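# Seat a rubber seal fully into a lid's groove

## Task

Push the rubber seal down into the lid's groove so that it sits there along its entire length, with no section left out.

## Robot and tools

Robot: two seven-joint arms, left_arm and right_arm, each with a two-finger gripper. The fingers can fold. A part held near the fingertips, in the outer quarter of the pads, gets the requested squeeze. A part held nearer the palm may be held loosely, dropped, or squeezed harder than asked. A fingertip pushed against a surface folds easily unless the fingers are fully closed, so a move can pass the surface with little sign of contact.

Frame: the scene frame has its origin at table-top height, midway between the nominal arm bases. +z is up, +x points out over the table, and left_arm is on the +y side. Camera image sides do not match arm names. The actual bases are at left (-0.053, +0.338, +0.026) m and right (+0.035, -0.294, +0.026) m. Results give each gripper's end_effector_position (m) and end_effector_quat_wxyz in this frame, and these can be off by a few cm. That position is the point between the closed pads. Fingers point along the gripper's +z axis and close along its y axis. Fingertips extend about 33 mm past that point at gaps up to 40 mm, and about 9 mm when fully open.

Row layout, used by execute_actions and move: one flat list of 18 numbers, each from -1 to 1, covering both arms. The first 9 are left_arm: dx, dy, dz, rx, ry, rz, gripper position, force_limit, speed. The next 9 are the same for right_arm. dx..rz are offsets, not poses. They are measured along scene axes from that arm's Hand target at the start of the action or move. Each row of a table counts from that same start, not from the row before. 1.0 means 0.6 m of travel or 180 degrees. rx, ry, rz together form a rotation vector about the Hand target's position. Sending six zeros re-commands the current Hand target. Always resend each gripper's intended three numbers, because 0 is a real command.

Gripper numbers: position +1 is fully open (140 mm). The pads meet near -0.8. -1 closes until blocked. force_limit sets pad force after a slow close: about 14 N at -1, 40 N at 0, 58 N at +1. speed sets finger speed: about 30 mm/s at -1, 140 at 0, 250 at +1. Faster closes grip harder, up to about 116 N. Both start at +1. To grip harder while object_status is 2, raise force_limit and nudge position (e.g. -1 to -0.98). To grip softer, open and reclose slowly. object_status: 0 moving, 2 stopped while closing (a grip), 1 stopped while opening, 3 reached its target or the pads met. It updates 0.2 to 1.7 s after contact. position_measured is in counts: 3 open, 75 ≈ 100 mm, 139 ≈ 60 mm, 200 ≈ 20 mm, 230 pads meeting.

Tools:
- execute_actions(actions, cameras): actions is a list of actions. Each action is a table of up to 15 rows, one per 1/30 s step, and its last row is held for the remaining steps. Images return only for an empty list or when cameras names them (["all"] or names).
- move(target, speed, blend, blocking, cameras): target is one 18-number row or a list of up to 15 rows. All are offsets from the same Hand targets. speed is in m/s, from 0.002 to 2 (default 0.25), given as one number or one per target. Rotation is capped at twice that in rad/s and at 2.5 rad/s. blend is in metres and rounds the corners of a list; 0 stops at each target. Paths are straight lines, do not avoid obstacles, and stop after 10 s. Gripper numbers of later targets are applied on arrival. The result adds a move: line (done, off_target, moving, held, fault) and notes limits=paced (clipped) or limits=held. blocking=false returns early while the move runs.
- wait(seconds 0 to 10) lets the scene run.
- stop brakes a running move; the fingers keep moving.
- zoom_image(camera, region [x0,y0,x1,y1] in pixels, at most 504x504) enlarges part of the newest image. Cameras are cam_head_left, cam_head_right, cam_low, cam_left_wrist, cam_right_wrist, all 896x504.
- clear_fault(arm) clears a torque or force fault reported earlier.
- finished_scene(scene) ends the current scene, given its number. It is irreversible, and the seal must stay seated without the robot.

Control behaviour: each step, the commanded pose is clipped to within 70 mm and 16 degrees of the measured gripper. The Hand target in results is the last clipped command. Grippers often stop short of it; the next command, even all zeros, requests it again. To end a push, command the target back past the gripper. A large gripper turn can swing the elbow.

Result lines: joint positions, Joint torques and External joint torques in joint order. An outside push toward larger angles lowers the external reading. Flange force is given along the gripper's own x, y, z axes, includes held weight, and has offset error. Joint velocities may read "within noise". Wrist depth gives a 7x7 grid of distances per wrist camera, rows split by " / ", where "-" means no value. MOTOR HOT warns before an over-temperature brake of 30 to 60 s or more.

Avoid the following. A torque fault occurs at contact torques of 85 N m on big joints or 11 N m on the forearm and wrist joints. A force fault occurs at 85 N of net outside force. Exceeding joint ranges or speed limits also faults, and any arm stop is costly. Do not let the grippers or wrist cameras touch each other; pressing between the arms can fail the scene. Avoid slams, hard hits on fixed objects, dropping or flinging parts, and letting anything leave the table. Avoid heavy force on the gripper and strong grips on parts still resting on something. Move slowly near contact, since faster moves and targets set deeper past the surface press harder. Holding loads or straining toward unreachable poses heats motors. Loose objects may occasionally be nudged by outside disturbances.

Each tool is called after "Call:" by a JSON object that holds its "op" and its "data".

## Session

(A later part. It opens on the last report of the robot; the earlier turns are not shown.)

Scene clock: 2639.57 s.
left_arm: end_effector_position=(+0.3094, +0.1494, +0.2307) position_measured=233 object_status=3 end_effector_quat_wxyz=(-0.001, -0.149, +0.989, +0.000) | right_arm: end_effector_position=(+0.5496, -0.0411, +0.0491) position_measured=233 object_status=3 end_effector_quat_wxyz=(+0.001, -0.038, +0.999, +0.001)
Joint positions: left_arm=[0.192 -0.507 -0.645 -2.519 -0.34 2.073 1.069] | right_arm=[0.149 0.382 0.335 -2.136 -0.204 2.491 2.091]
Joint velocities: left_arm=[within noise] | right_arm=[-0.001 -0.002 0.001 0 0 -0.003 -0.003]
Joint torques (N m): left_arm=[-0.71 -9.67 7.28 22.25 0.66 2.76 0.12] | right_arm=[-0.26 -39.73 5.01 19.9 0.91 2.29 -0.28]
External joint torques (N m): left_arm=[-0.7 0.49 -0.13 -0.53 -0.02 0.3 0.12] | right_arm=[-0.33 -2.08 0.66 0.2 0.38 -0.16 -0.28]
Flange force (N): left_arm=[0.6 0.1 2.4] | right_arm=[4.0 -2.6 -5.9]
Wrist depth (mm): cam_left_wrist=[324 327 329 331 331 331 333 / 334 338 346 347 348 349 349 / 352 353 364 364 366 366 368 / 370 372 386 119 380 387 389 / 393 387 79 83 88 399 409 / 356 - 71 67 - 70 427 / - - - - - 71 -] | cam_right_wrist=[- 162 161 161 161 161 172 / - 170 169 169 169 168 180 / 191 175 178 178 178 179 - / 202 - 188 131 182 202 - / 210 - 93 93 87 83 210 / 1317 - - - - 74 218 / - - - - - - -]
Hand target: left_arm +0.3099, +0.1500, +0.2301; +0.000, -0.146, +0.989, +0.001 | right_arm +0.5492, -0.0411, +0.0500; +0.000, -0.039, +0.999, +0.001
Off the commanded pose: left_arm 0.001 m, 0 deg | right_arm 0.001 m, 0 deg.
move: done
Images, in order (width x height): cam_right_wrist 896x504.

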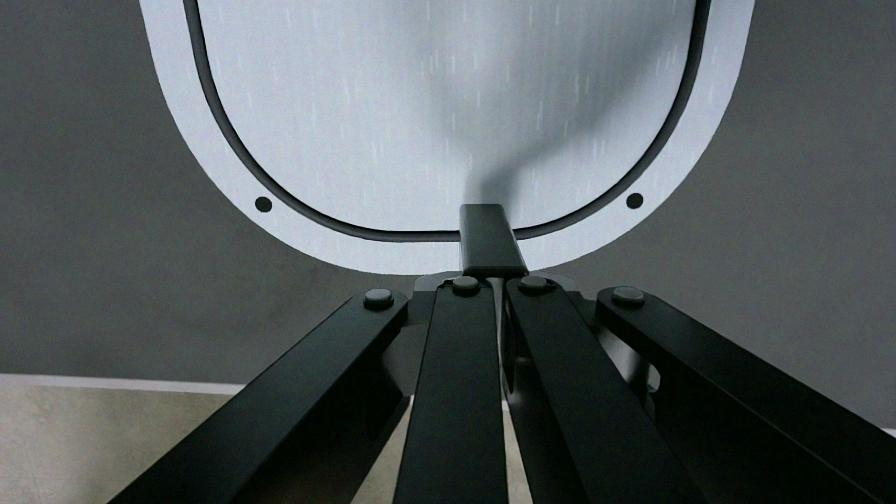

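Call:
{"op": "move", "data": {"target": [[0,0,0,0,0,0,-1,0,0,0.0015,-0.0183,0.0,0,0,0,-1,0,0],[0,0,0,0,0,0,-1,0,0,-0.0057,-0.0218,-0.026,0,0,0,-1,0,0],[0,0,0,0,0,0,-1,0,0,0.0015,-0.0183,0.0,0,0,0,-1,0,0],[0,0,0,0,0,0,-1,0,0,0.003,-0.0367,0.0,0,0,0,-1,0,0],[0,0,0,0,0,0,-1,0,0,-0.0042,-0.0402,-0.026,0,0,0,-1,0,0],[0,0,0,0,0,0,-1,0,0,0.003,-0.0367,0.0,0,0,0,-1,0,0],[0,0,0,0,0,0,-1,0,0,0.0045,-0.055,0.0,0,0,0,-1,0,0],[0,0,0,0,0,0,-1,0,0,-0.0027,-0.0585,-0.026,0,0,0,-1,0,0],[0,0,0,0,0,0,-1,0,0,0.0045,-0.055,0.0,0,0,0,-1,0,0],[0,0,0,0,0,0,-1,0,0,0.0032,-0.0888,0.0,0,0,-0.083,-1,0,0],[0,0,0,0,0,0,-1,0,0,-0.004,-0.0923,-0.026,0,0,-0.083,-1,0,0],[0,0,0,0,0,0,-1,0,0,0.0032,-0.0888,0.0,0,0,-0.083,-1,0,0]], "speed": 0.06, "blend": [0.003,0,0.003,0.003,0,0.003,0.003,0,0.003,0.003,0,0], "cameras": ["cam_right_wrist"]}}

Call:
{"op": "zoom_image", "data": {"camera": "cam_right_wrist", "region": [180, 60, 680, 360]}}

Scene clock: 2661.47 s.
left_arm: end_effector_position=(+0.3094, +0.1494, +0.2307) position_measured=233 object_status=3 end_effector_quat_wxyz=(-0.001, -0.149, +0.989, +0.000) | right_arm: end_effector_position=(+0.5515, -0.0945, +0.0491) position_measured=233 object_status=3 end_effector_quat_wxyz=(+0.002, +0.090, +0.996, +0.001)
Joint positions: left_arm=[0.192 -0.507 -0.645 -2.519 -0.34 2.073 1.069] | right_arm=[0.114 0.328 0.278 -2.211 -0.154 2.525 2.228]
Joint velocities: left_arm=[within noise] | right_arm=[-0.001 0 -0.001 0.001 0 -0.003 -0.001]
Joint torques (N m): left_arm=[-0.69 -9.68 7.29 22.24 0.65 2.77 0.1] | right_arm=[-0.24 -38.54 3.81 19.61 0.98 2.32 -0.11]
External joint torques (N m): left_arm=[-0.73 0.52 -0.18 -0.56 -0.03 0.3 0.1] | right_arm=[-0.11 -2.26 0.82 0.28 0.47 -0.11 -0.11]
Flange force (N): left_arm=[0.6 0.0 2.6] | right_arm=[3.9 -2.6 -6.3]
Wrist depth (mm): cam_left_wrist=[324 328 330 331 330 333 334 / 336 338 348 346 347 347 350 / 351 352 364 364 364 366 368 / 369 372 384 119 384 387 387 / 386 388 79 83 88 400 410 / 419 - 71 67 - 70 429 / - - - - - 71 -] | cam_right_wrist=[- - 161 161 161 161 163 / - 182 169 169 169 169 170 / 191 190 178 178 178 178 - / - - 201 145 186 - - / - 212 94 93 87 82 - / 228 - - - - 74 1298 / - - - - - - -]
Hand target: left_arm +0.3099, +0.1500, +0.2301; +0.000, -0.146, +0.989, +0.001 | right_arm +0.5511, -0.0943, +0.0500; +0.000, +0.092, +0.996, +0.001
Off the commanded pose: left_arm 0.001 m, 0 deg | right_arm 0.001 m, 0 deg.
move: done
Images, in order (width x height): cam_right_wrist 896x504.

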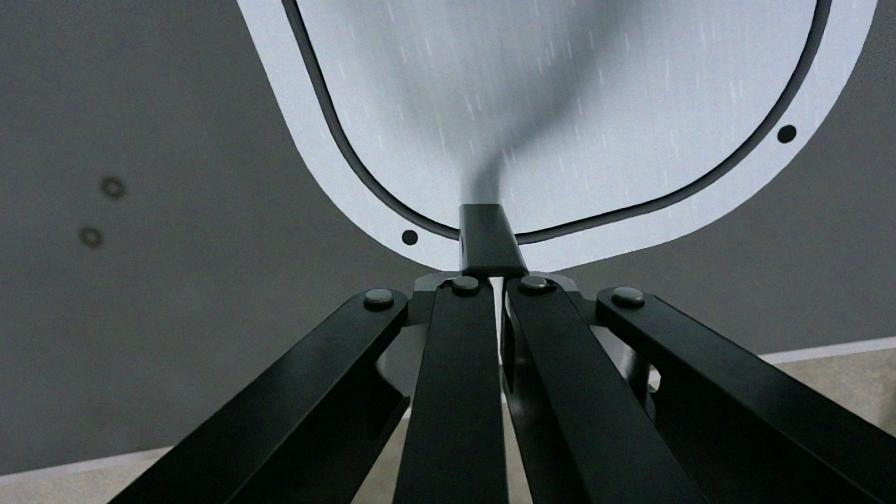

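Scaled by 1.008 from the camera's 896x504 image, which has a finer 1280x720 frame.

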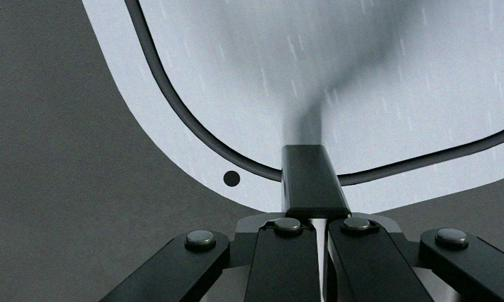

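Call:
{"op": "move", "data": {"target": [[0,0,0,0,0,0,-1,0,0,-0.0073,-0.0227,0.0,0,0,-0.083,-1,0,0],[0,0,0,0,0,0,-1,0,0,-0.0145,-0.0262,-0.026,0,0,-0.083,-1,0,0],[0,0,0,0,0,0,-1,0,0,-0.0073,-0.0227,0.0,0,0,-0.083,-1,0,0],[0,0,0,0,0,0,-1,0,0,-0.0202,-0.0428,0.0,0,0,-0.125,-1,0,0],[0,0,0,0,0,0,-1,0,0,-0.0274,-0.0463,-0.026,0,0,-0.125,-1,0,0],[0,0,0,0,0,0,-1,0,0,-0.0202,-0.0428,0.0,0,0,-0.125,-1,0,0],[0,0,0,0,0,0,-1,0,0,-0.038,-0.059,0.0,0,0,-0.125,-1,0,0],[0,0,0,0,0,0,-1,0,0,-0.0452,-0.0625,-0.026,0,0,-0.125,-1,0,0],[0,0,0,0,0,0,-1,0,0,-0.038,-0.059,0.0,0,0,-0.125,-1,0,0]], "speed": 0.06, "blend": [0.003,0,0.003,0.003,0,0.003,0.003,0,0], "cameras": ["cam_right_wrist"]}}

Call:
{"op": "zoom_image", "data": {"camera": "cam_right_wrist", "region": [180, 60, 680, 360]}}

Scene clock: 2685.57 s.
left_arm: end_effector_position=(+0.3094, +0.1494, +0.2307) position_measured=233 object_status=3 end_effector_quat_wxyz=(-0.001, -0.149, +0.989, +0.000) | right_arm: end_effector_position=(+0.5287, -0.1299, +0.0491) position_measured=233 object_status=3 end_effector_quat_wxyz=(+0.002, +0.284, +0.959, +0.001)
Joint positions: left_arm=[0.192 -0.507 -0.645 -2.519 -0.34 2.073 1.069] | right_arm=[0.169 0.243 0.174 -2.333 -0.08 2.574 2.526]
Joint velocities: left_arm=[within noise] | right_arm=[0 0 0 0 0 -0.004 0]
Joint torques (N m): left_arm=[-0.75 -9.68 7.25 22.23 0.67 2.76 0.08] | right_arm=[-0.24 -36.23 2.3 19.08 0.95 2.3 -0.29]
External joint torques (N m): left_arm=[-0.69 0.45 -0.1 -0.52 -0.01 0.31 0.08] | right_arm=[-0.23 -2.09 0.8 0.17 0.46 -0.17 -0.29]
Flange force (N): left_arm=[0.6 0.1 2.4] | right_arm=[2.3 -3.9 -6.1]
Wrist depth (mm): cam_left_wrist=[327 330 330 331 331 332 331 / 334 337 345 346 347 351 349 / 351 352 363 365 365 366 368 / 371 370 384 119 380 386 387 / 391 389 79 83 88 399 409 / 425 - 71 67 - 70 429 / - - - - - 71 -] | cam_right_wrist=[172 - 161 161 162 162 163 / - - 169 169 169 170 170 / - - 189 178 179 178 190 / - 198 - 120 186 198 - / - - 94 93 87 83 1260 / 224 - - - - 74 1304 / - - - - - - -]
Hand target: left_arm +0.3099, +0.1500, +0.2301; +0.000, -0.146, +0.989, +0.001 | right_arm +0.5283, -0.1297, +0.0500; +0.001, +0.284, +0.959, +0.001
Off the commanded pose: left_arm 0.001 m, 0 deg | right_arm 0.001 m, 0 deg.
move: done
Images, in order (width x height): cam_right_wrist 896x504.

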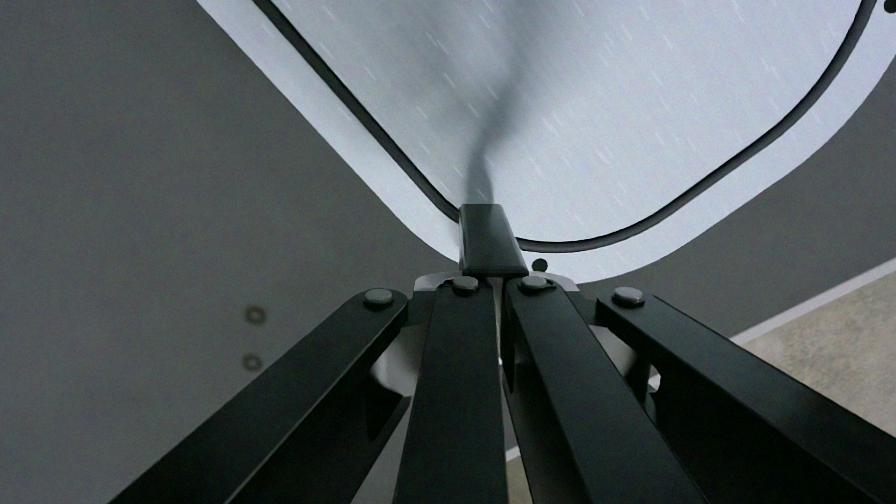

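Scaled by 1.008 from the camera's 896x504 image, which has a finer 1280x720 frame.

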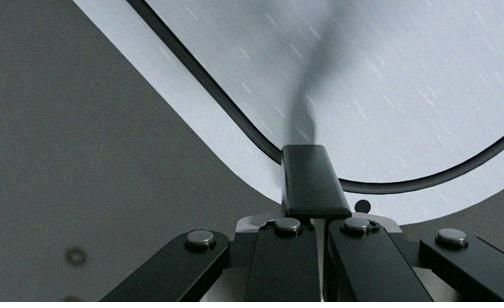

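Call:
{"op": "move", "data": {"target": [[0,0,0,0,0,0,-1,0,0,0,0,0.015,0,0,0,-1,0,0],[0,0,0,0,0,0,-1,0,0,-0.0382,-0.0095,0.015,0,0,0.239,-1,0,0],[0,0,0,0,0,0,-1,0,0,-0.0382,-0.0095,0.0,0,0,0.239,-1,0,0],[0,0,0,0,0,0,-1,0,0,-0.0435,-0.0127,-0.025,0,0,0.239,-1,0,0],[0,0,0,0,0,0,-1,0,0,-0.0382,-0.0095,0.0,0,0,0.239,-1,0,0],[0,0,0,0,0,0,-1,0,0,-0.0743,-0.0158,0.0,0,0,0.239,-1,0,0],[0,0,0,0,0,0,-1,0,0,-0.0797,-0.019,-0.024,0,0,0.239,-1,0,0],[0,0,0,0,0,0,-1,0,0,-0.0743,-0.0158,0.0,0,0,0.239,-1,0,0]], "speed": 0.07, "blend": [0.003,0.003,0.003,0,0.003,0.003,0,0], "cameras": ["cam_right_wrist"]}}

Call:
{"op": "zoom_image", "data": {"camera": "cam_right_wrist", "region": [360, 0, 640, 300]}}

Scene clock: 2715.03 s.
left_arm: end_effector_position=(+0.3094, +0.1494, +0.2307) position_measured=233 object_status=3 end_effector_quat_wxyz=(-0.001, -0.149, +0.989, +0.000) | right_arm: end_effector_position=(+0.4840, -0.1392, +0.0492) position_measured=233 object_status=3 end_effector_quat_wxyz=(+0.001, -0.087, +0.996, +0.001)
Joint positions: left_arm=[0.192 -0.507 -0.645 -2.519 -0.34 2.073 1.069] | right_arm=[-0.039 0.149 0.385 -2.487 -0.112 2.624 1.809]
Joint velocities: left_arm=[within noise] | right_arm=[0 0.001 0 0.002 0.002 -0.004 -0.004]
Joint torques (N m): left_arm=[-0.67 -9.68 7.23 22.21 0.64 2.76 0.13] | right_arm=[-0.16 -30.43 2.5 18.27 0.85 2.23 -0.31]
External joint torques (N m): left_arm=[-0.74 0.44 -0.25 -0.58 -0.04 0.3 0.13] | right_arm=[-0.2 -2.05 0.75 0.17 0.44 -0.22 -0.31]
Flange force (N): left_arm=[0.9 0.1 2.5] | right_arm=[5.4 -1.5 -8.4]
Wrist depth (mm): cam_left_wrist=[327 329 331 331 332 333 332 / 334 336 346 347 347 349 348 / 352 353 364 364 366 366 366 / 369 371 383 120 381 386 387 / 391 386 79 83 88 397 409 / 421 - 71 67 - 70 431 / - - - - - 71 -] | cam_right_wrist=[173 172 172 169 161 161 161 / 182 182 179 171 168 168 168 / 190 189 192 179 177 177 177 / 198 - 202 131 185 187 187 / 215 - 88 93 87 193 197 / 226 - - - - 74 204 / - - - - - - -]
Hand target: left_arm +0.3099, +0.1500, +0.2301; +0.000, -0.146, +0.989, +0.001 | right_arm +0.4837, -0.1392, +0.0500; +0.000, -0.087, +0.996, +0.001
Off the commanded pose: left_arm 0.001 m, 0 deg | right_arm 0.001 m, 0 deg.
move: done
Images, in order (width x height): cam_right_wrist 896x504.

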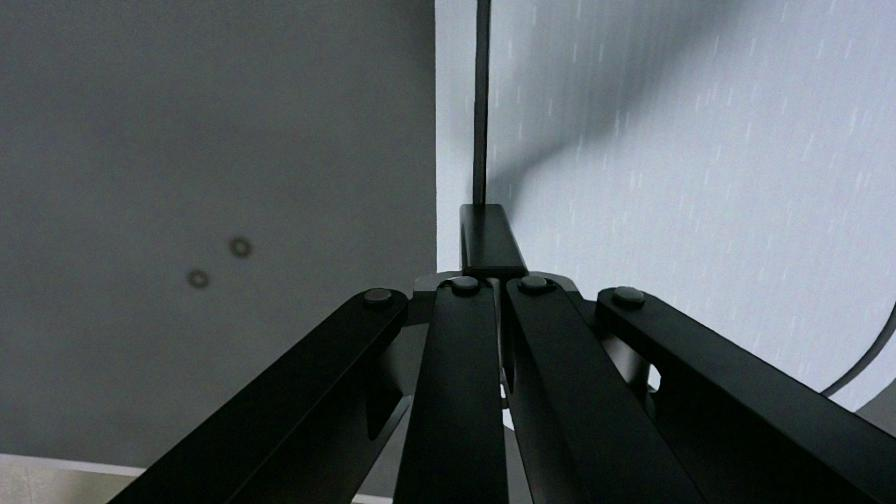

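Scaled by 1.680 from the camera's 896x504 image, which has a finer 1280x720 frame.

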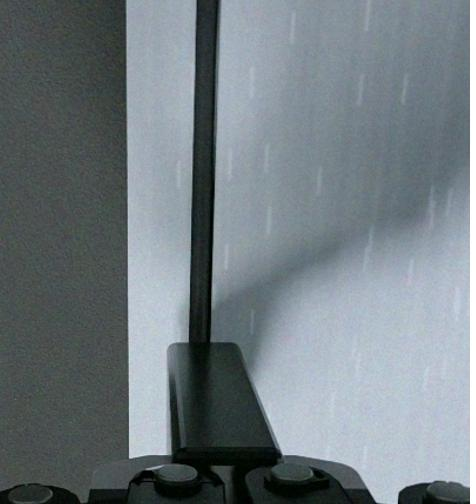

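Call:
{"op": "move", "data": {"target": [[0,0,0,0,0,0,-1,0,0,-0.0361,-0.0064,0.0,0,0,0,-1,0,0],[0,0,0,0,0,0,-1,0,0,-0.0405,-0.0094,-0.022,0,0,0,-1,0,0],[0,0,0,0,0,0,-1,0,0,-0.0361,-0.0064,0.0,0,0,0,-1,0,0],[0,0,0,0,0,0,-1,0,0,-0.0722,-0.0128,0.0,0,0,0,-1,0,0],[0,0,0,0,0,0,-1,0,0,-0.0762,-0.0153,-0.021,0,0,0,-1,0,0],[0,0,0,0,0,0,-1,0,0,-0.0722,-0.0128,0.0,0,0,0,-1,0,0],[0,0,0,0,0,0,-1,0,0,-0.1083,-0.0192,0.0,0,0,0,-1,0,0],[0,0,0,0,0,0,-1,0,0,-0.1113,-0.0212,-0.02,0,0,0,-1,0,0],[0,0,0,0,0,0,-1,0,0,-0.1083,-0.0192,0.0,0,0,0,-1,0,0]], "speed": 0.06, "blend": [0.003,0,0.003,0.003,0,0.003,0.003,0,0], "cameras": ["cam_right_wrist"]}}

Call:
{"op": "zoom_image", "data": {"camera": "cam_right_wrist", "region": [360, 0, 640, 300]}}

Scene clock: 2729.63 s.
left_arm: end_effector_position=(+0.3094, +0.1494, +0.2307) position_measured=233 object_status=3 end_effector_quat_wxyz=(-0.001, -0.149, +0.989, +0.000) | right_arm: end_effector_position=(+0.4191, -0.1512, +0.0492) position_measured=233 object_status=3 end_effector_quat_wxyz=(+0.001, -0.086, +0.996, +0.001)
Joint positions: left_arm=[0.192 -0.507 -0.645 -2.519 -0.34 2.073 1.069] | right_arm=[-0.037 -0.015 0.423 -2.699 0.016 2.687 1.743]
Joint velocities: left_arm=[within noise] | right_arm=[-0.001 0 0 0 0.002 -0.004 -0.007]
Joint torques (N m): left_arm=[-0.68 -9.73 7.23 22.27 0.64 2.78 0.12] | right_arm=[0.93 -24.11 0.38 17.43 0.82 2.17 -0.22]
External joint torques (N m): left_arm=[-0.62 0.45 -0.12 -0.54 -0.04 0.31 0.12] | right_arm=[0.88 -2.14 0.5 0.24 0.46 -0.26 -0.22]
Flange force (N): left_arm=[0.6 0.2 2.4] | right_arm=[6.6 0.0 -10.3]
Wrist depth (mm): cam_left_wrist=[329 330 330 331 331 332 333 / 333 339 346 347 348 349 349 / 351 351 364 365 364 366 369 / 370 372 384 119 381 386 390 / 393 387 79 83 88 400 411 / 420 - 71 67 - 70 433 / - - - - - 71 -] | cam_right_wrist=[- 171 171 166 162 161 161 / 183 182 181 169 168 168 168 / 189 189 193 178 177 177 177 / - - 201 120 185 187 186 / 217 210 94 93 87 193 197 / 223 - - - - 74 207 / - - - - - - -]
Hand target: left_arm +0.3099, +0.1500, +0.2301; +0.000, -0.146, +0.989, +0.001 | right_arm +0.4187, -0.1507, +0.0500; +0.000, -0.087, +0.996, +0.001
Off the commanded pose: left_arm 0.001 m, 0 deg | right_arm 0.001 m, 0 deg.
move: done
Images, in order (width x height): cam_right_wrist 896x504.

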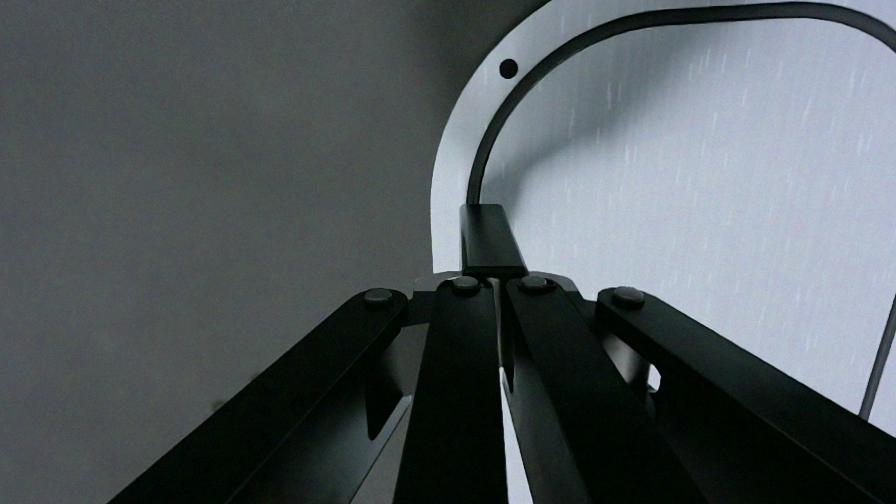

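Scaled by 1.680 from the camera's 896x504 image, which has a finer 1280x720 frame.

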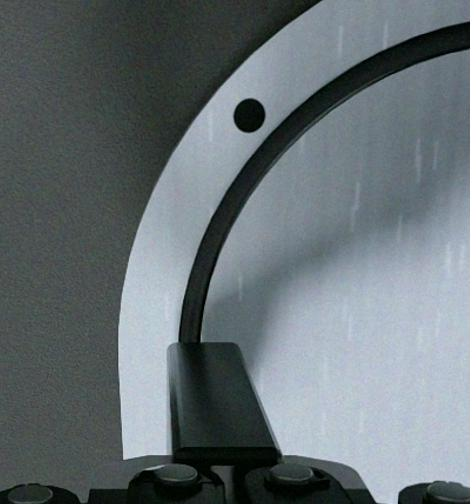

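Call:
{"op": "move", "data": {"target": [[0,0,0,0,0,0,-1,0,0,-0.0263,-0.0098,0.0,0,0,0,-1,0,0],[0,0,0,0,0,0,-1,0,0,-0.0283,-0.0113,-0.0195,0,0,0,-1,0,0]], "speed": 0.06}}

Scene clock: 2759.60 s.
left_arm: end_effector_position=(+0.3094, +0.1494, +0.2307) position_measured=233 object_status=3 end_effector_quat_wxyz=(-0.001, -0.149, +0.989, +0.000) | right_arm: end_effector_position=(+0.4017, -0.1570, +0.0405) position_measured=233 object_status=3 end_effector_quat_wxyz=(+0.000, -0.089, +0.996, +0.000)
Joint positions: left_arm=[0.192 -0.507 -0.645 -2.519 -0.34 2.073 1.069] | right_arm=[-0.031 -0.032 0.423 -2.755 0.035 2.725 1.724]
Joint velocities: left_arm=[within noise] | right_arm=[0 0 0 -0.001 -0.002 0.002 0.005]
Joint torques (N m): left_arm=[-0.71 -9.66 7.27 22.23 0.66 2.77 0.12] | right_arm=[-0.74 -18.53 -0.47 15.65 -0.18 3.36 0.14]
External joint torques (N m): left_arm=[-0.74 0.46 -0.18 -0.59 -0.02 0.3 0.12] | right_arm=[-0.78 2.39 -0.17 -0.91 -0.51 0.92 0.14]
Flange force (N): left_arm=[0.8 0.2 2.5] | right_arm=[-4.9 -0.1 14.2]
Wrist depth (mm): cam_left_wrist=[330 331 331 331 331 333 333 / 335 339 345 348 348 348 349 / 351 351 365 365 365 369 365 / 369 371 382 119 381 387 387 / 393 389 79 83 88 398 409 / 425 - 71 67 - 70 430 / - - - - - 71 -] | cam_right_wrist=[166 - 162 164 162 155 154 / 173 172 - 171 160 160 160 / - 181 - 167 168 168 168 / 192 - 192 131 176 177 177 / - - 88 93 87 99 188 / - - - - - 74 196 / - - - - - - -]
Hand target: left_arm +0.3099, +0.1500, +0.2301; +0.000, -0.146, +0.989, +0.001 | right_arm +0.4017, -0.1575, +0.0383; +0.000, -0.087, +0.996, +0.001
Off the commanded pose: left_arm 0.001 m, 0 deg | right_arm 0.002 m, 0 deg.
move: done

Call:
{"op": "move", "data": {"target": [[0,0,0,0,0,0,-1,0,0,-0.0005,-0.0005,-0.003,0,0,0,-1,0,0],[0,0,0,0,0,0,-1,0,0,0.002,0.0015,0.0195,0,0,0,-1,0,0],[0,0,0,0,0,0,-1,0,0,-0.0299,0.0016,0.0195,0,0,0,-1,0,0],[0,0,0,0,0,0,-1,0,0,-0.0324,0.0001,-0.003,0,0,0,-1,0,0],[0,0,0,0,0,0,-1,0,0,-0.0299,0.0016,0.0195,0,0,0,-1,0,0],[0,0,0,0,0,0,-1,0,0,-0.0599,0.0125,0.0195,0,0,0,-1,0,0],[0,0,0,0,0,0,-1,0,0,-0.0619,0.0115,-0.002,0,0,0,-1,0,0],[0,0,0,0,0,0,-1,0,0,-0.0599,0.0125,0.0195,0,0,0,-1,0,0]], "speed": 0.06, "blend": [0,0.003,0.003,0,0.003,0.003,0,0], "cameras": ["cam_right_wrist"]}}

Call:
{"op": "zoom_image", "data": {"camera": "cam_right_wrist", "region": [360, 0, 760, 300]}}

Scene clock: 2772.67 s.
left_arm: end_effector_position=(+0.3094, +0.1494, +0.2307) position_measured=233 object_status=3 end_effector_quat_wxyz=(-0.001, -0.149, +0.989, +0.000) | right_arm: end_effector_position=(+0.3661, -0.1500, +0.0494) position_measured=233 object_status=3 end_effector_quat_wxyz=(+0.001, -0.087, +0.996, +0.000)
Joint positions: left_arm=[0.192 -0.507 -0.645 -2.519 -0.34 2.073 1.069] | right_arm=[0.04 -0.149 0.433 -2.85 0.151 2.713 1.702]
Joint velocities: left_arm=[within noise] | right_arm=[0.001 0 -0.001 0 0.001 -0.003 -0.003]
Joint torques (N m): left_arm=[-0.67 -9.71 7.24 22.29 0.65 2.77 0.11] | right_arm=[0.71 -19.27 -1.32 16.92 0.81 2.28 -0.29]
External joint torques (N m): left_arm=[-0.67 0.44 -0.19 -0.52 -0.03 0.31 0.11] | right_arm=[0.7 -1.95 0.12 0.17 0.47 -0.16 -0.29]
Flange force (N): left_arm=[0.7 0.0 2.4] | right_arm=[7.6 -0.9 -10.4]
Wrist depth (mm): cam_left_wrist=[328 330 330 332 332 333 331 / 334 339 345 347 347 347 349 / 350 352 363 364 367 367 366 / 370 371 383 119 383 387 387 / 392 389 79 83 88 401 409 / 424 - 71 67 - 70 430 / - - - - - 71 -] | cam_right_wrist=[- 174 - 172 169 172 174 / 182 181 - 181 - 184 180 / 190 194 193 187 179 177 179 / 198 200 194 132 186 187 188 / - - 88 93 87 193 198 / - - - - - 74 207 / - - - - - - -]
Hand target: left_arm +0.3099, +0.1500, +0.2301; +0.000, -0.146, +0.989, +0.001 | right_arm +0.3658, -0.1500, +0.0500; +0.000, -0.087, +0.996, +0.001
Off the commanded pose: left_arm 0.001 m, 0 deg | right_arm 0.001 m, 0 deg.
move: done
Images, in order (width x height): cam_right_wrist 896x504.

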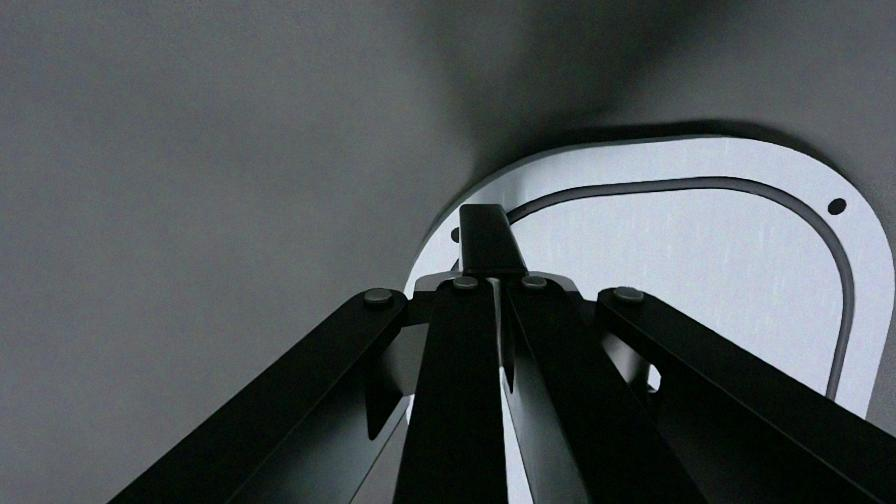

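Scaled by 1.260 from the camera's 896x504 image, which has a finer 1280x720 frame.

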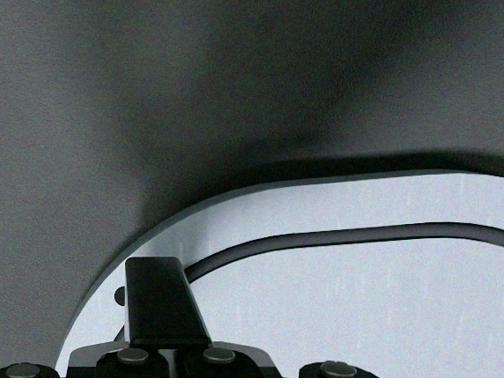

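Call:
{"op": "move", "data": {"target": [[0,0,0,0,0,0,-1,0,0,-0.0258,0.0233,0.0,0,0,0,-1,0,0],[0,0,0,0,0,0,-1,0,0,-0.0273,0.0223,-0.021,0,0,0,-1,0,0],[0,0,0,0,0,0,-1,0,0,-0.0258,0.0233,0.0,0,0,0,-1,0,0],[0,0,0,0,0,0,-1,0,0,-0.0413,0.0517,0.0,0,0,0,-1,0,0],[0,0,0,0,0,0,-1,0,0,-0.0428,0.0507,-0.021,0,0,0,-1,0,0],[0,0,0,0,0,0,-1,0,0,-0.0413,0.0517,0.0,0,0,0,-1,0,0],[0,0,0,0,0,0,-1,0,0,-0.048,0.0798,0.0,0,0,0,-1,0,0],[0,0,0,0,0,0,-1,0,0,-0.0495,0.0788,-0.021,0,0,0,-1,0,0]], "speed": 0.06, "blend": [0.003,0,0.003,0.003,0,0.003,0.003,0], "cameras": ["cam_right_wrist"]}}

Scene clock: 2790.10 s.
left_arm: end_effector_position=(+0.3094, +0.1494, +0.2307) position_measured=233 object_status=3 end_effector_quat_wxyz=(-0.001, -0.149, +0.989, +0.000) | right_arm: end_effector_position=(+0.3363, -0.1025, +0.0401) position_measured=233 object_status=3 end_effector_quat_wxyz=(+0.000, -0.089, +0.996, +0.000)
Joint positions: left_arm=[0.192 -0.507 -0.645 -2.519 -0.34 2.073 1.069] | right_arm=[0.085 -0.129 0.552 -2.86 0.177 2.744 1.834]
Joint velocities: left_arm=[within noise] | right_arm=[0 0.001 -0.001 0 0.001 -0.001 0.006]
Joint torques (N m): left_arm=[-0.7 -9.75 7.23 22.27 0.66 2.76 0.1] | right_arm=[-1.18 -11.64 -1.15 14.67 -0.21 3.96 0.18]
External joint torques (N m): left_arm=[-0.71 0.48 -0.22 -0.62 -0.02 0.28 0.1] | right_arm=[-1.15 4.67 0.42 -1.45 -0.53 1.53 0.18]
Flange force (N): left_arm=[0.8 0.1 2.6] | right_arm=[-12.7 3.7 30.4]
Wrist depth (mm): cam_left_wrist=[327 330 331 331 330 331 332 / 333 339 345 346 348 349 349 / 358 351 363 365 366 366 366 / 370 371 383 119 382 387 389 / 390 387 79 83 88 401 410 / 423 - 71 67 - 70 430 / - - - - - 71 -] | cam_right_wrist=[- 163 163 163 165 163 164 / 170 171 170 169 170 - - / 181 180 181 178 180 - 182 / - - 188 131 175 179 190 / - - 94 93 87 87 - / - - - - - 74 - / - - - - - - -]
Hand target: left_arm +0.3099, +0.1500, +0.2301; +0.000, -0.146, +0.989, +0.001 | right_arm +0.3361, -0.1027, +0.0374; +0.000, -0.087, +0.996, +0.001
Off the commanded pose: left_arm 0.001 m, 0 deg | right_arm 0.003 m, 0 deg.
move: done
Images, in order (width x height): cam_right_wrist 896x504.

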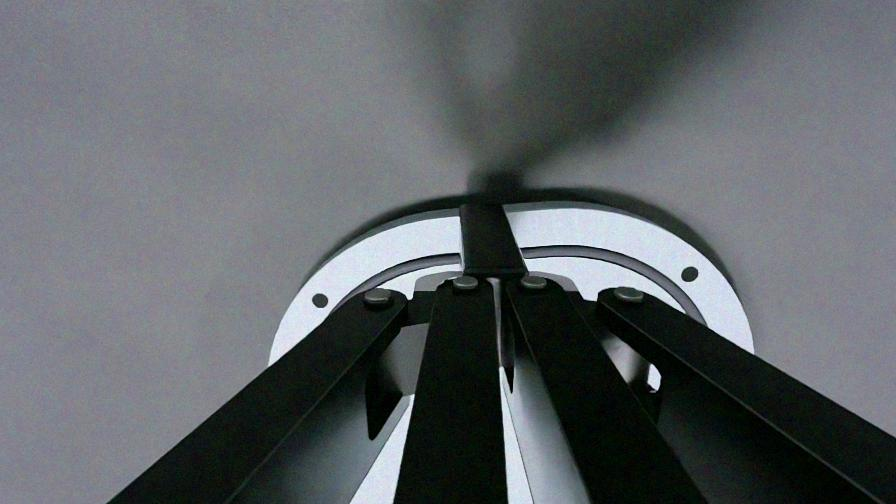

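Call:
{"op": "move", "data": {"target": [[0,0,0,0,0,0,-1,0,0,0.002,0.002,0.021,0,0,0,-1,0,0],[0,0,0,0,0,0,-1,0,0,0.0053,0.027,0.021,0,0,0,-1,0,0],[0,0,0,0,0,0,-1,0,0,0.0043,0.026,0.0005,0,0,0,-1,0,0],[0,0,0,0,0,0,-1,0,0,0.0053,0.027,0.021,0,0,0,-1,0,0],[0,0,0,0,0,0,-1,0,0,0.0013,0.05,0.021,0,0,0,-1,0,0],[0,0,0,0,0,0,-1,0,0,0.0003,0.049,0.0005,0,0,0,-1,0,0],[0,0,0,0,0,0,-1,0,0,0.0013,0.05,0.021,0,0,0,-1,0,0],[0,0,0,0,0,0,-1,0,0,-0.0012,0.0733,0.021,0,0,0,-1,0,0],[0,0,0,0,0,0,-1,0,0,-0.0022,0.0723,0.0005,0,0,0,-1,0,0],[0,0,0,0,0,0,-1,0,0,-0.0012,0.0733,0.021,0,0,0,-1,0,0]], "speed": 0.06, "blend": [0.003,0.003,0,0.003,0.003,0,0.003,0.003,0,0], "cameras": ["cam_right_wrist"]}}

Scene clock: 2803.43 s.
left_arm: end_effector_position=(+0.3094, +0.1494, +0.2307) position_measured=233 object_status=3 end_effector_quat_wxyz=(-0.001, -0.149, +0.989, +0.000) | right_arm: end_effector_position=(+0.3357, -0.0584, +0.0494) position_measured=233 object_status=3 end_effector_quat_wxyz=(+0.001, -0.086, +0.996, +0.001)
Joint positions: left_arm=[0.192 -0.507 -0.645 -2.519 -0.34 2.073 1.069] | right_arm=[0.09 -0.101 0.633 -2.786 0.142 2.703 1.961]
Joint velocities: left_arm=[within noise] | right_arm=[0.001 -0.001 0 0 0.002 -0.003 -0.006]
Joint torques (N m): left_arm=[-0.7 -9.7 7.28 22.25 0.65 2.77 0.15] | right_arm=[0.88 -18.64 -1.6 17.04 0.79 2.21 -0.27]
External joint torques (N m): left_arm=[-0.68 0.42 -0.11 -0.53 -0.03 0.31 0.15] | right_arm=[0.8 -1.93 -0.23 0.13 0.44 -0.23 -0.27]
Flange force (N): left_arm=[0.7 0.3 2.3] | right_arm=[8.3 -4.0 -12.6]
Wrist depth (mm): cam_left_wrist=[329 330 330 330 331 332 334 / 217 339 348 346 348 349 349 / 351 353 365 364 365 366 365 / 370 369 382 119 381 387 387 / 393 392 79 83 88 400 408 / 424 - 71 67 - 70 430 / - - - - - 71 -] | cam_right_wrist=[- - 169 - - 172 172 / - - - 180 180 - 181 / - 189 186 186 188 188 187 / - 194 187 145 185 201 200 / - 201 94 93 87 82 213 / 225 - - - - 74 - / - - - - - - -]
Hand target: left_arm +0.3099, +0.1500, +0.2301; +0.000, -0.146, +0.989, +0.001 | right_arm +0.3354, -0.0588, +0.0500; +0.000, -0.087, +0.996, +0.001
Off the commanded pose: left_arm 0.001 m, 0 deg | right_arm 0.001 m, 0 deg.
move: done
Images, in order (width x height): cam_right_wrist 896x504.

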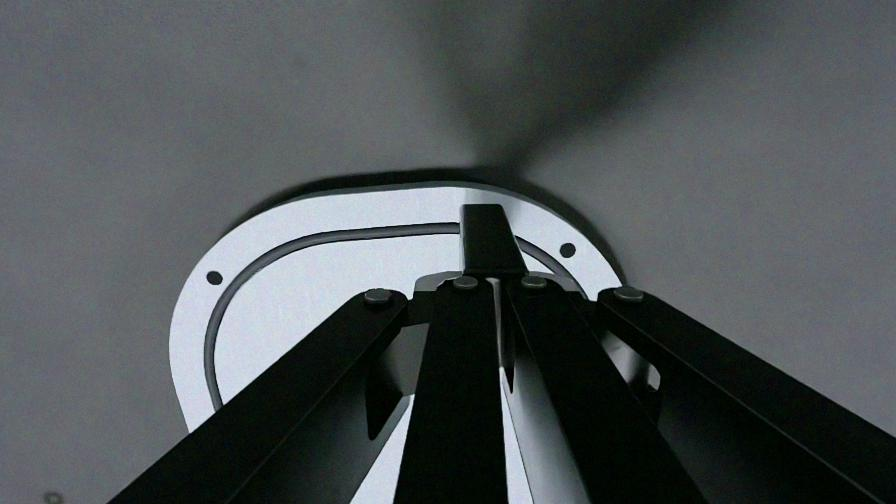

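Call:
{"op": "move", "data": {"target": [[0,0,0,0,0,0,-1,0,0,0,0,0.3,0,0,0,-1,0,0],[0,0,0,0,0,0,-1,0,0,0.15,-0.6,0.36,0,0,0.1,-1,0,0],[0.12,-0.35,0.007,0,0,0,1,0,0.5,0.15,-0.6,0.36,0,0,0.1,-1,0,0]], "speed": 0.3, "blend": [0.03,0,0], "cameras": ["cam_left_wrist","cam_low"]}}

Call:
{"op": "zoom_image", "data": {"camera": "cam_left_wrist", "region": [220, 0, 560, 340]}}

Call:
{"op": "zoom_image", "data": {"camera": "cam_low", "region": [340, 270, 540, 370]}}

Scene clock: 2819.17 s.
left_arm: end_effector_position=(+0.3817, -0.0611, +0.2346) position_measured=3 object_status=0 end_effector_quat_wxyz=(+0.000, -0.145, +0.989, -0.001) | right_arm: end_effector_position=(+0.4262, -0.4178, +0.2659) position_measured=233 object_status=3 end_effector_quat_wxyz=(+0.002, -0.240, +0.971, +0.002)
Joint positions: left_arm=[0.102 0.212 -0.914 -1.924 0.186 2.049 0.41] | right_arm=[0.141 -0.472 -0.384 -2.462 -0.184 2.014 0.933]
Joint torques (N m): left_arm=[-1.1 -26.22 -4.89 24.43 1.12 2.33 -0.34] | right_arm=[0.26 -14.85 4.91 23.97 0.41 2.28 -0.26]
External joint torques (N m): left_arm=[-1.18 0.83 0.39 0.34 0.45 -0.21 -0.34] | right_arm=[0.32 -0.6 0.68 0.03 -0.28 -0.21 -0.26]
Flange force (N): left_arm=[-3.7 -10.2 1.6] | right_arm=[1.4 2.0 -1.4]
Wrist depth (mm): cam_left_wrist=[326 327 330 331 331 335 335 / 343 344 339 338 349 351 353 / 361 362 353 354 368 369 371 / 378 133 376 374 386 137 388 / - 132 396 395 409 137 97 / - 1481 432 433 436 443 98 / - 1554 1564 1594 466 470 -] | cam_right_wrist=[1225 - - - 366 - - / 1298 - - - - - - / 1338 - - - - - 401 / 1417 - - 120 - 428 415 / 1481 1490 88 93 87 430 442 / 1618 - - - - 74 462 / - - - - - - -]
Hand target: left_arm +0.3819, -0.0600, +0.2343; +0.000, -0.146, +0.989, +0.001 | right_arm +0.4254, -0.4188, +0.2660; +0.000, -0.242, +0.970, +0.001
Off the commanded pose: left_arm 0.001 m, 0 deg | right_arm 0.001 m, 0 deg.
move: done
Images, in order (width x height): cam_low 896x504, cam_left_wrist 896x504.

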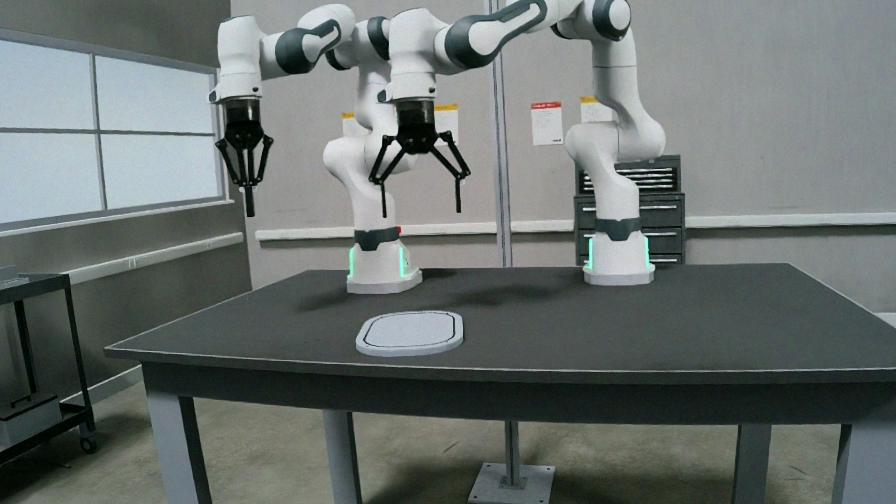

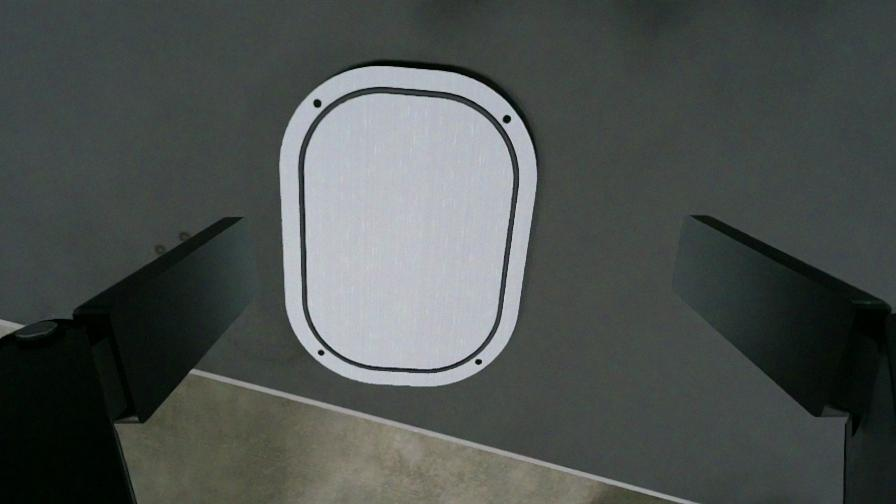

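Scaled by 1.482 from the camera's 896x504 image, which has a finer 1280x720 frame.

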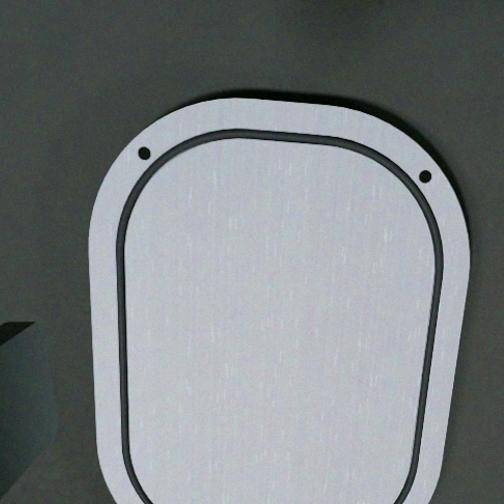

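Scaled by 2.520 from the camera's 896x504 image, which has a finer 1280x720 frame.

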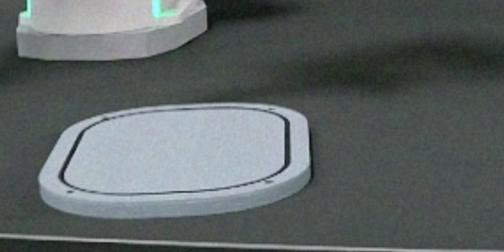

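Call:
{"op": "zoom_image", "data": {"camera": "cam_low", "region": [350, 303, 470, 363]}}

Call:
{"op": "zoom_image", "data": {"camera": "cam_left_wrist", "region": [270, 60, 410, 200]}}

Call:
{"op": "zoom_image", "data": {"camera": "cam_left_wrist", "region": [410, 60, 550, 200]}}

Call:
{"op": "zoom_image", "data": {"camera": "cam_left_wrist", "region": [270, 250, 410, 390]}}

Call:
{"op": "zoom_image", "data": {"camera": "cam_left_wrist", "region": [410, 250, 550, 390]}}

Scaled by 4.200 from the camera's 896x504 image, which has a finer 1280x720 frame.

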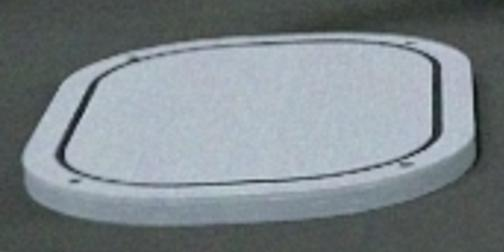

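Scaled by 3.600 from the camera's 896x504 image, which has a finer 1280x720 frame.

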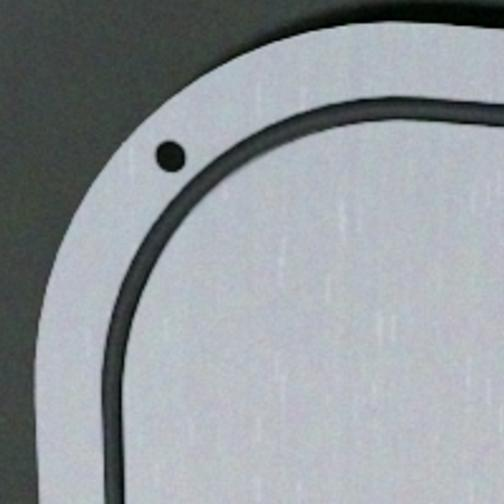

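Scaled by 3.600 from the camera's 896x504 image, which has a finer 1280x720 frame.

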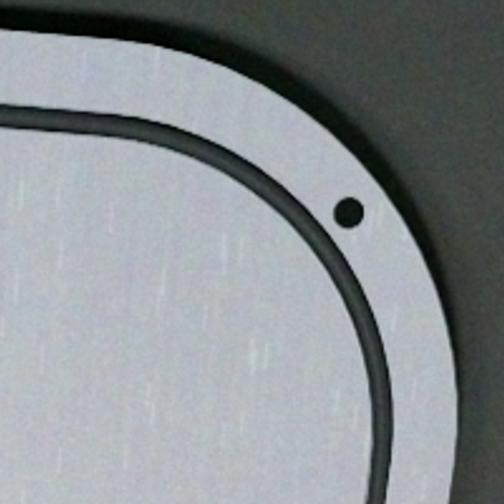

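Scaled by 3.600 from the camera's 896x504 image, which has a finer 1280x720 frame.

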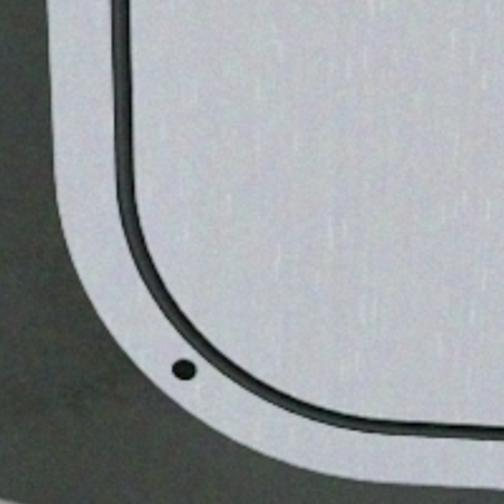

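Scaled by 3.600 from the camera's 896x504 image, which has a finer 1280x720 frame.

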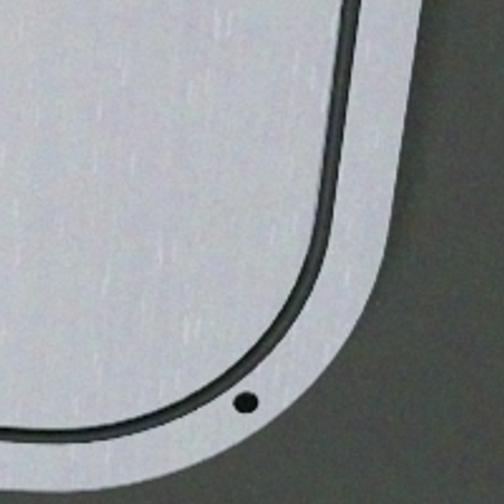

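Call:
{"op": "zoom_image", "data": {"camera": "cam_low", "region": [425, 305, 470, 355]}}

Call:
{"op": "zoom_image", "data": {"camera": "cam_low", "region": [353, 305, 398, 355]}}

Scaled by 10.080 from the camera's 896x504 image, which has a finer 1280x720 frame.

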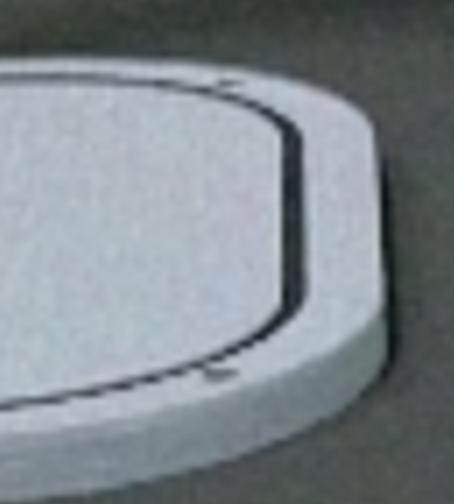

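Scaled by 10.080 from the camera's 896x504 image, which has a finer 1280x720 frame.

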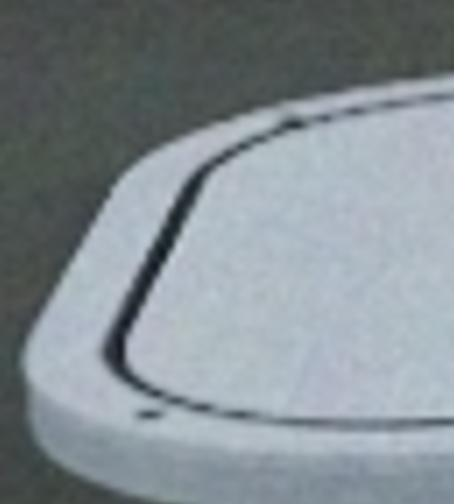

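Call:
{"op": "move", "data": {"target": [[0.16,0.09,-0.19,0,0,-0.02,1,0,0.5,0,0,0,0,0,0,-1,0,0]], "speed": 0.3, "cameras": ["cam_left_wrist"]}}

Call:
{"op": "zoom_image", "data": {"camera": "cam_left_wrist", "region": [300, 0, 600, 300]}}

Scene clock: 2851.10 s.
left_arm: end_effector_position=(+0.4769, -0.0040, +0.1197) position_measured=3 object_status=3 end_effector_quat_wxyz=(-0.002, -0.120, +0.993, +0.002) | right_arm: end_effector_position=(+0.4262, -0.4178, +0.2659) position_measured=233 object_status=3 end_effector_quat_wxyz=(+0.002, -0.240, +0.971, +0.002)
Joint positions: left_arm=[0.09 0.516 -0.759 -1.856 0.431 2.193 0.483] | right_arm=[0.141 -0.472 -0.384 -2.462 -0.184 2.014 0.933]
Joint torques (N m): left_arm=[-0.72 -37.16 -11.12 22.18 1.07 2.84 0.18] | right_arm=[0.23 -14.89 4.92 24.01 0.4 2.27 -0.25]
External joint torques (N m): left_arm=[-0.64 1.13 -0.05 0.38 0.47 0.32 0.18] | right_arm=[0.21 -0.75 0.6 0.14 -0.3 -0.21 -0.25]
Flange force (N): left_arm=[-3.7 -5.0 2.9] | right_arm=[1.8 2.0 -1.7]
Wrist depth (mm): cam_left_wrist=[220 212 214 216 227 230 232 / 232 223 225 226 240 241 243 / 245 234 237 239 252 254 256 / 256 133 250 252 267 137 267 / - 114 264 270 281 147 97 / - 293 293 296 299 302 98 / - 1391 1431 1431 318 321 -] | cam_right_wrist=[1203 - - - - - - / 1273 - - - - - - / 1344 - - 400 - - - / 1433 - 427 120 - 430 414 / 1524 1524 88 93 87 430 447 / 1589 - - - - 74 459 / - - - - - - -]
Hand target: left_arm +0.4779, -0.0060, +0.1203; +0.000, -0.115, +0.993, +0.001 | right_arm +0.4254, -0.4188, +0.2660; +0.000, -0.242, +0.970, +0.001
Off the commanded pose: left_arm 0.002 m, 1 deg | right_arm 0.001 m, 0 deg.
move: done
Images, in order (width x height): cam_left_wrist 896x504.

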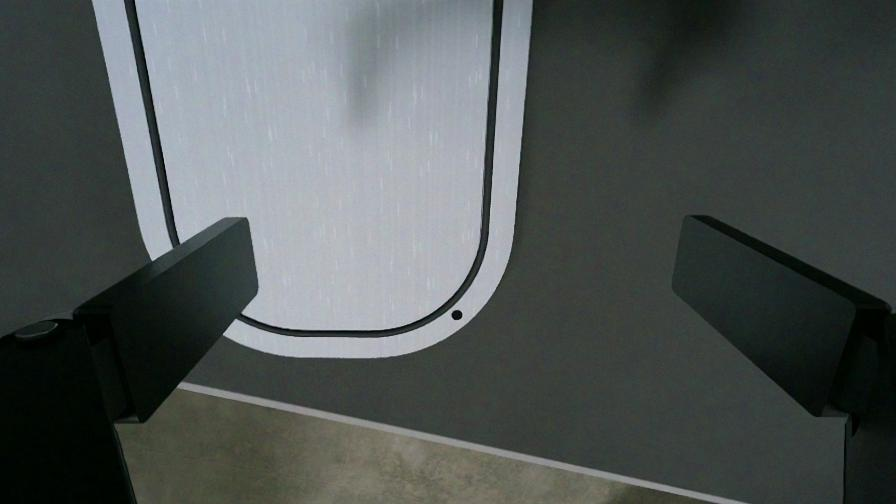

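Scaled by 1.680 from the camera's 896x504 image, which has a finer 1280x720 frame.

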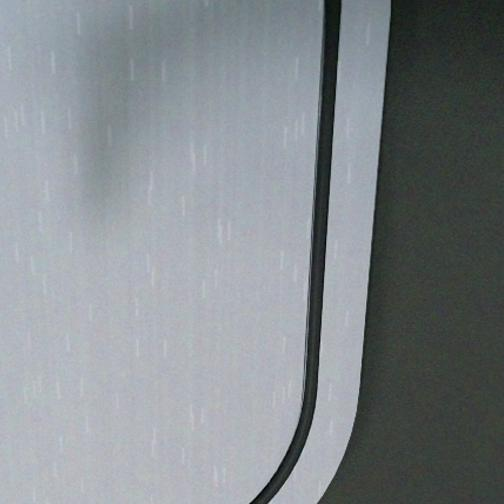

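Call:
{"op": "zoom_image", "data": {"camera": "cam_left_wrist", "region": [440, 120, 540, 220]}}

Call:
{"op": "zoom_image", "data": {"camera": "cam_left_wrist", "region": [420, 220, 520, 340]}}

Call:
{"op": "zoom_image", "data": {"camera": "cam_left_wrist", "region": [110, 80, 210, 200]}}

Scaled by 5.040 from the camera's 896x504 image, which has a finer 1280x720 frame.

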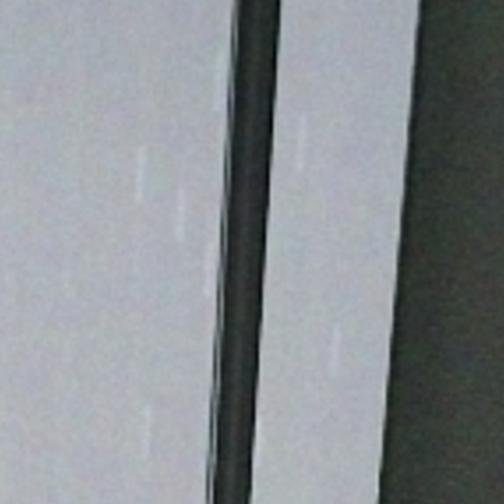

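Scaled by 4.200 from the camera's 896x504 image, which has a finer 1280x720 frame.

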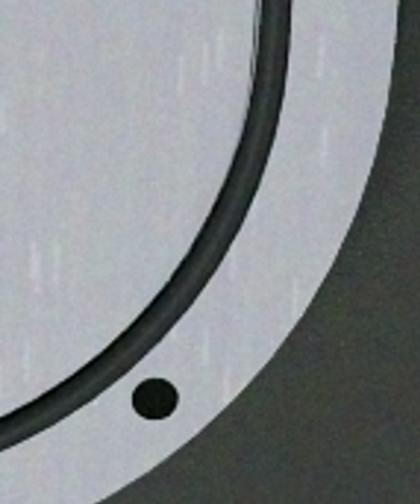

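Scaled by 4.200 from the camera's 896x504 image, which has a finer 1280x720 frame.

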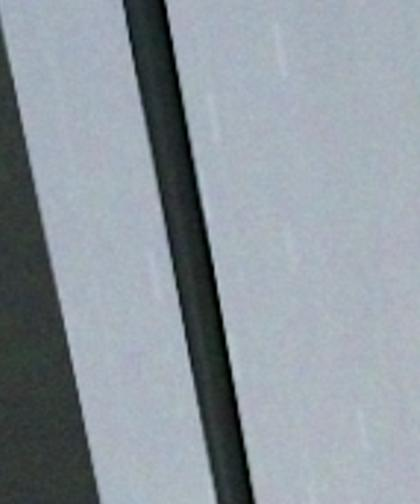

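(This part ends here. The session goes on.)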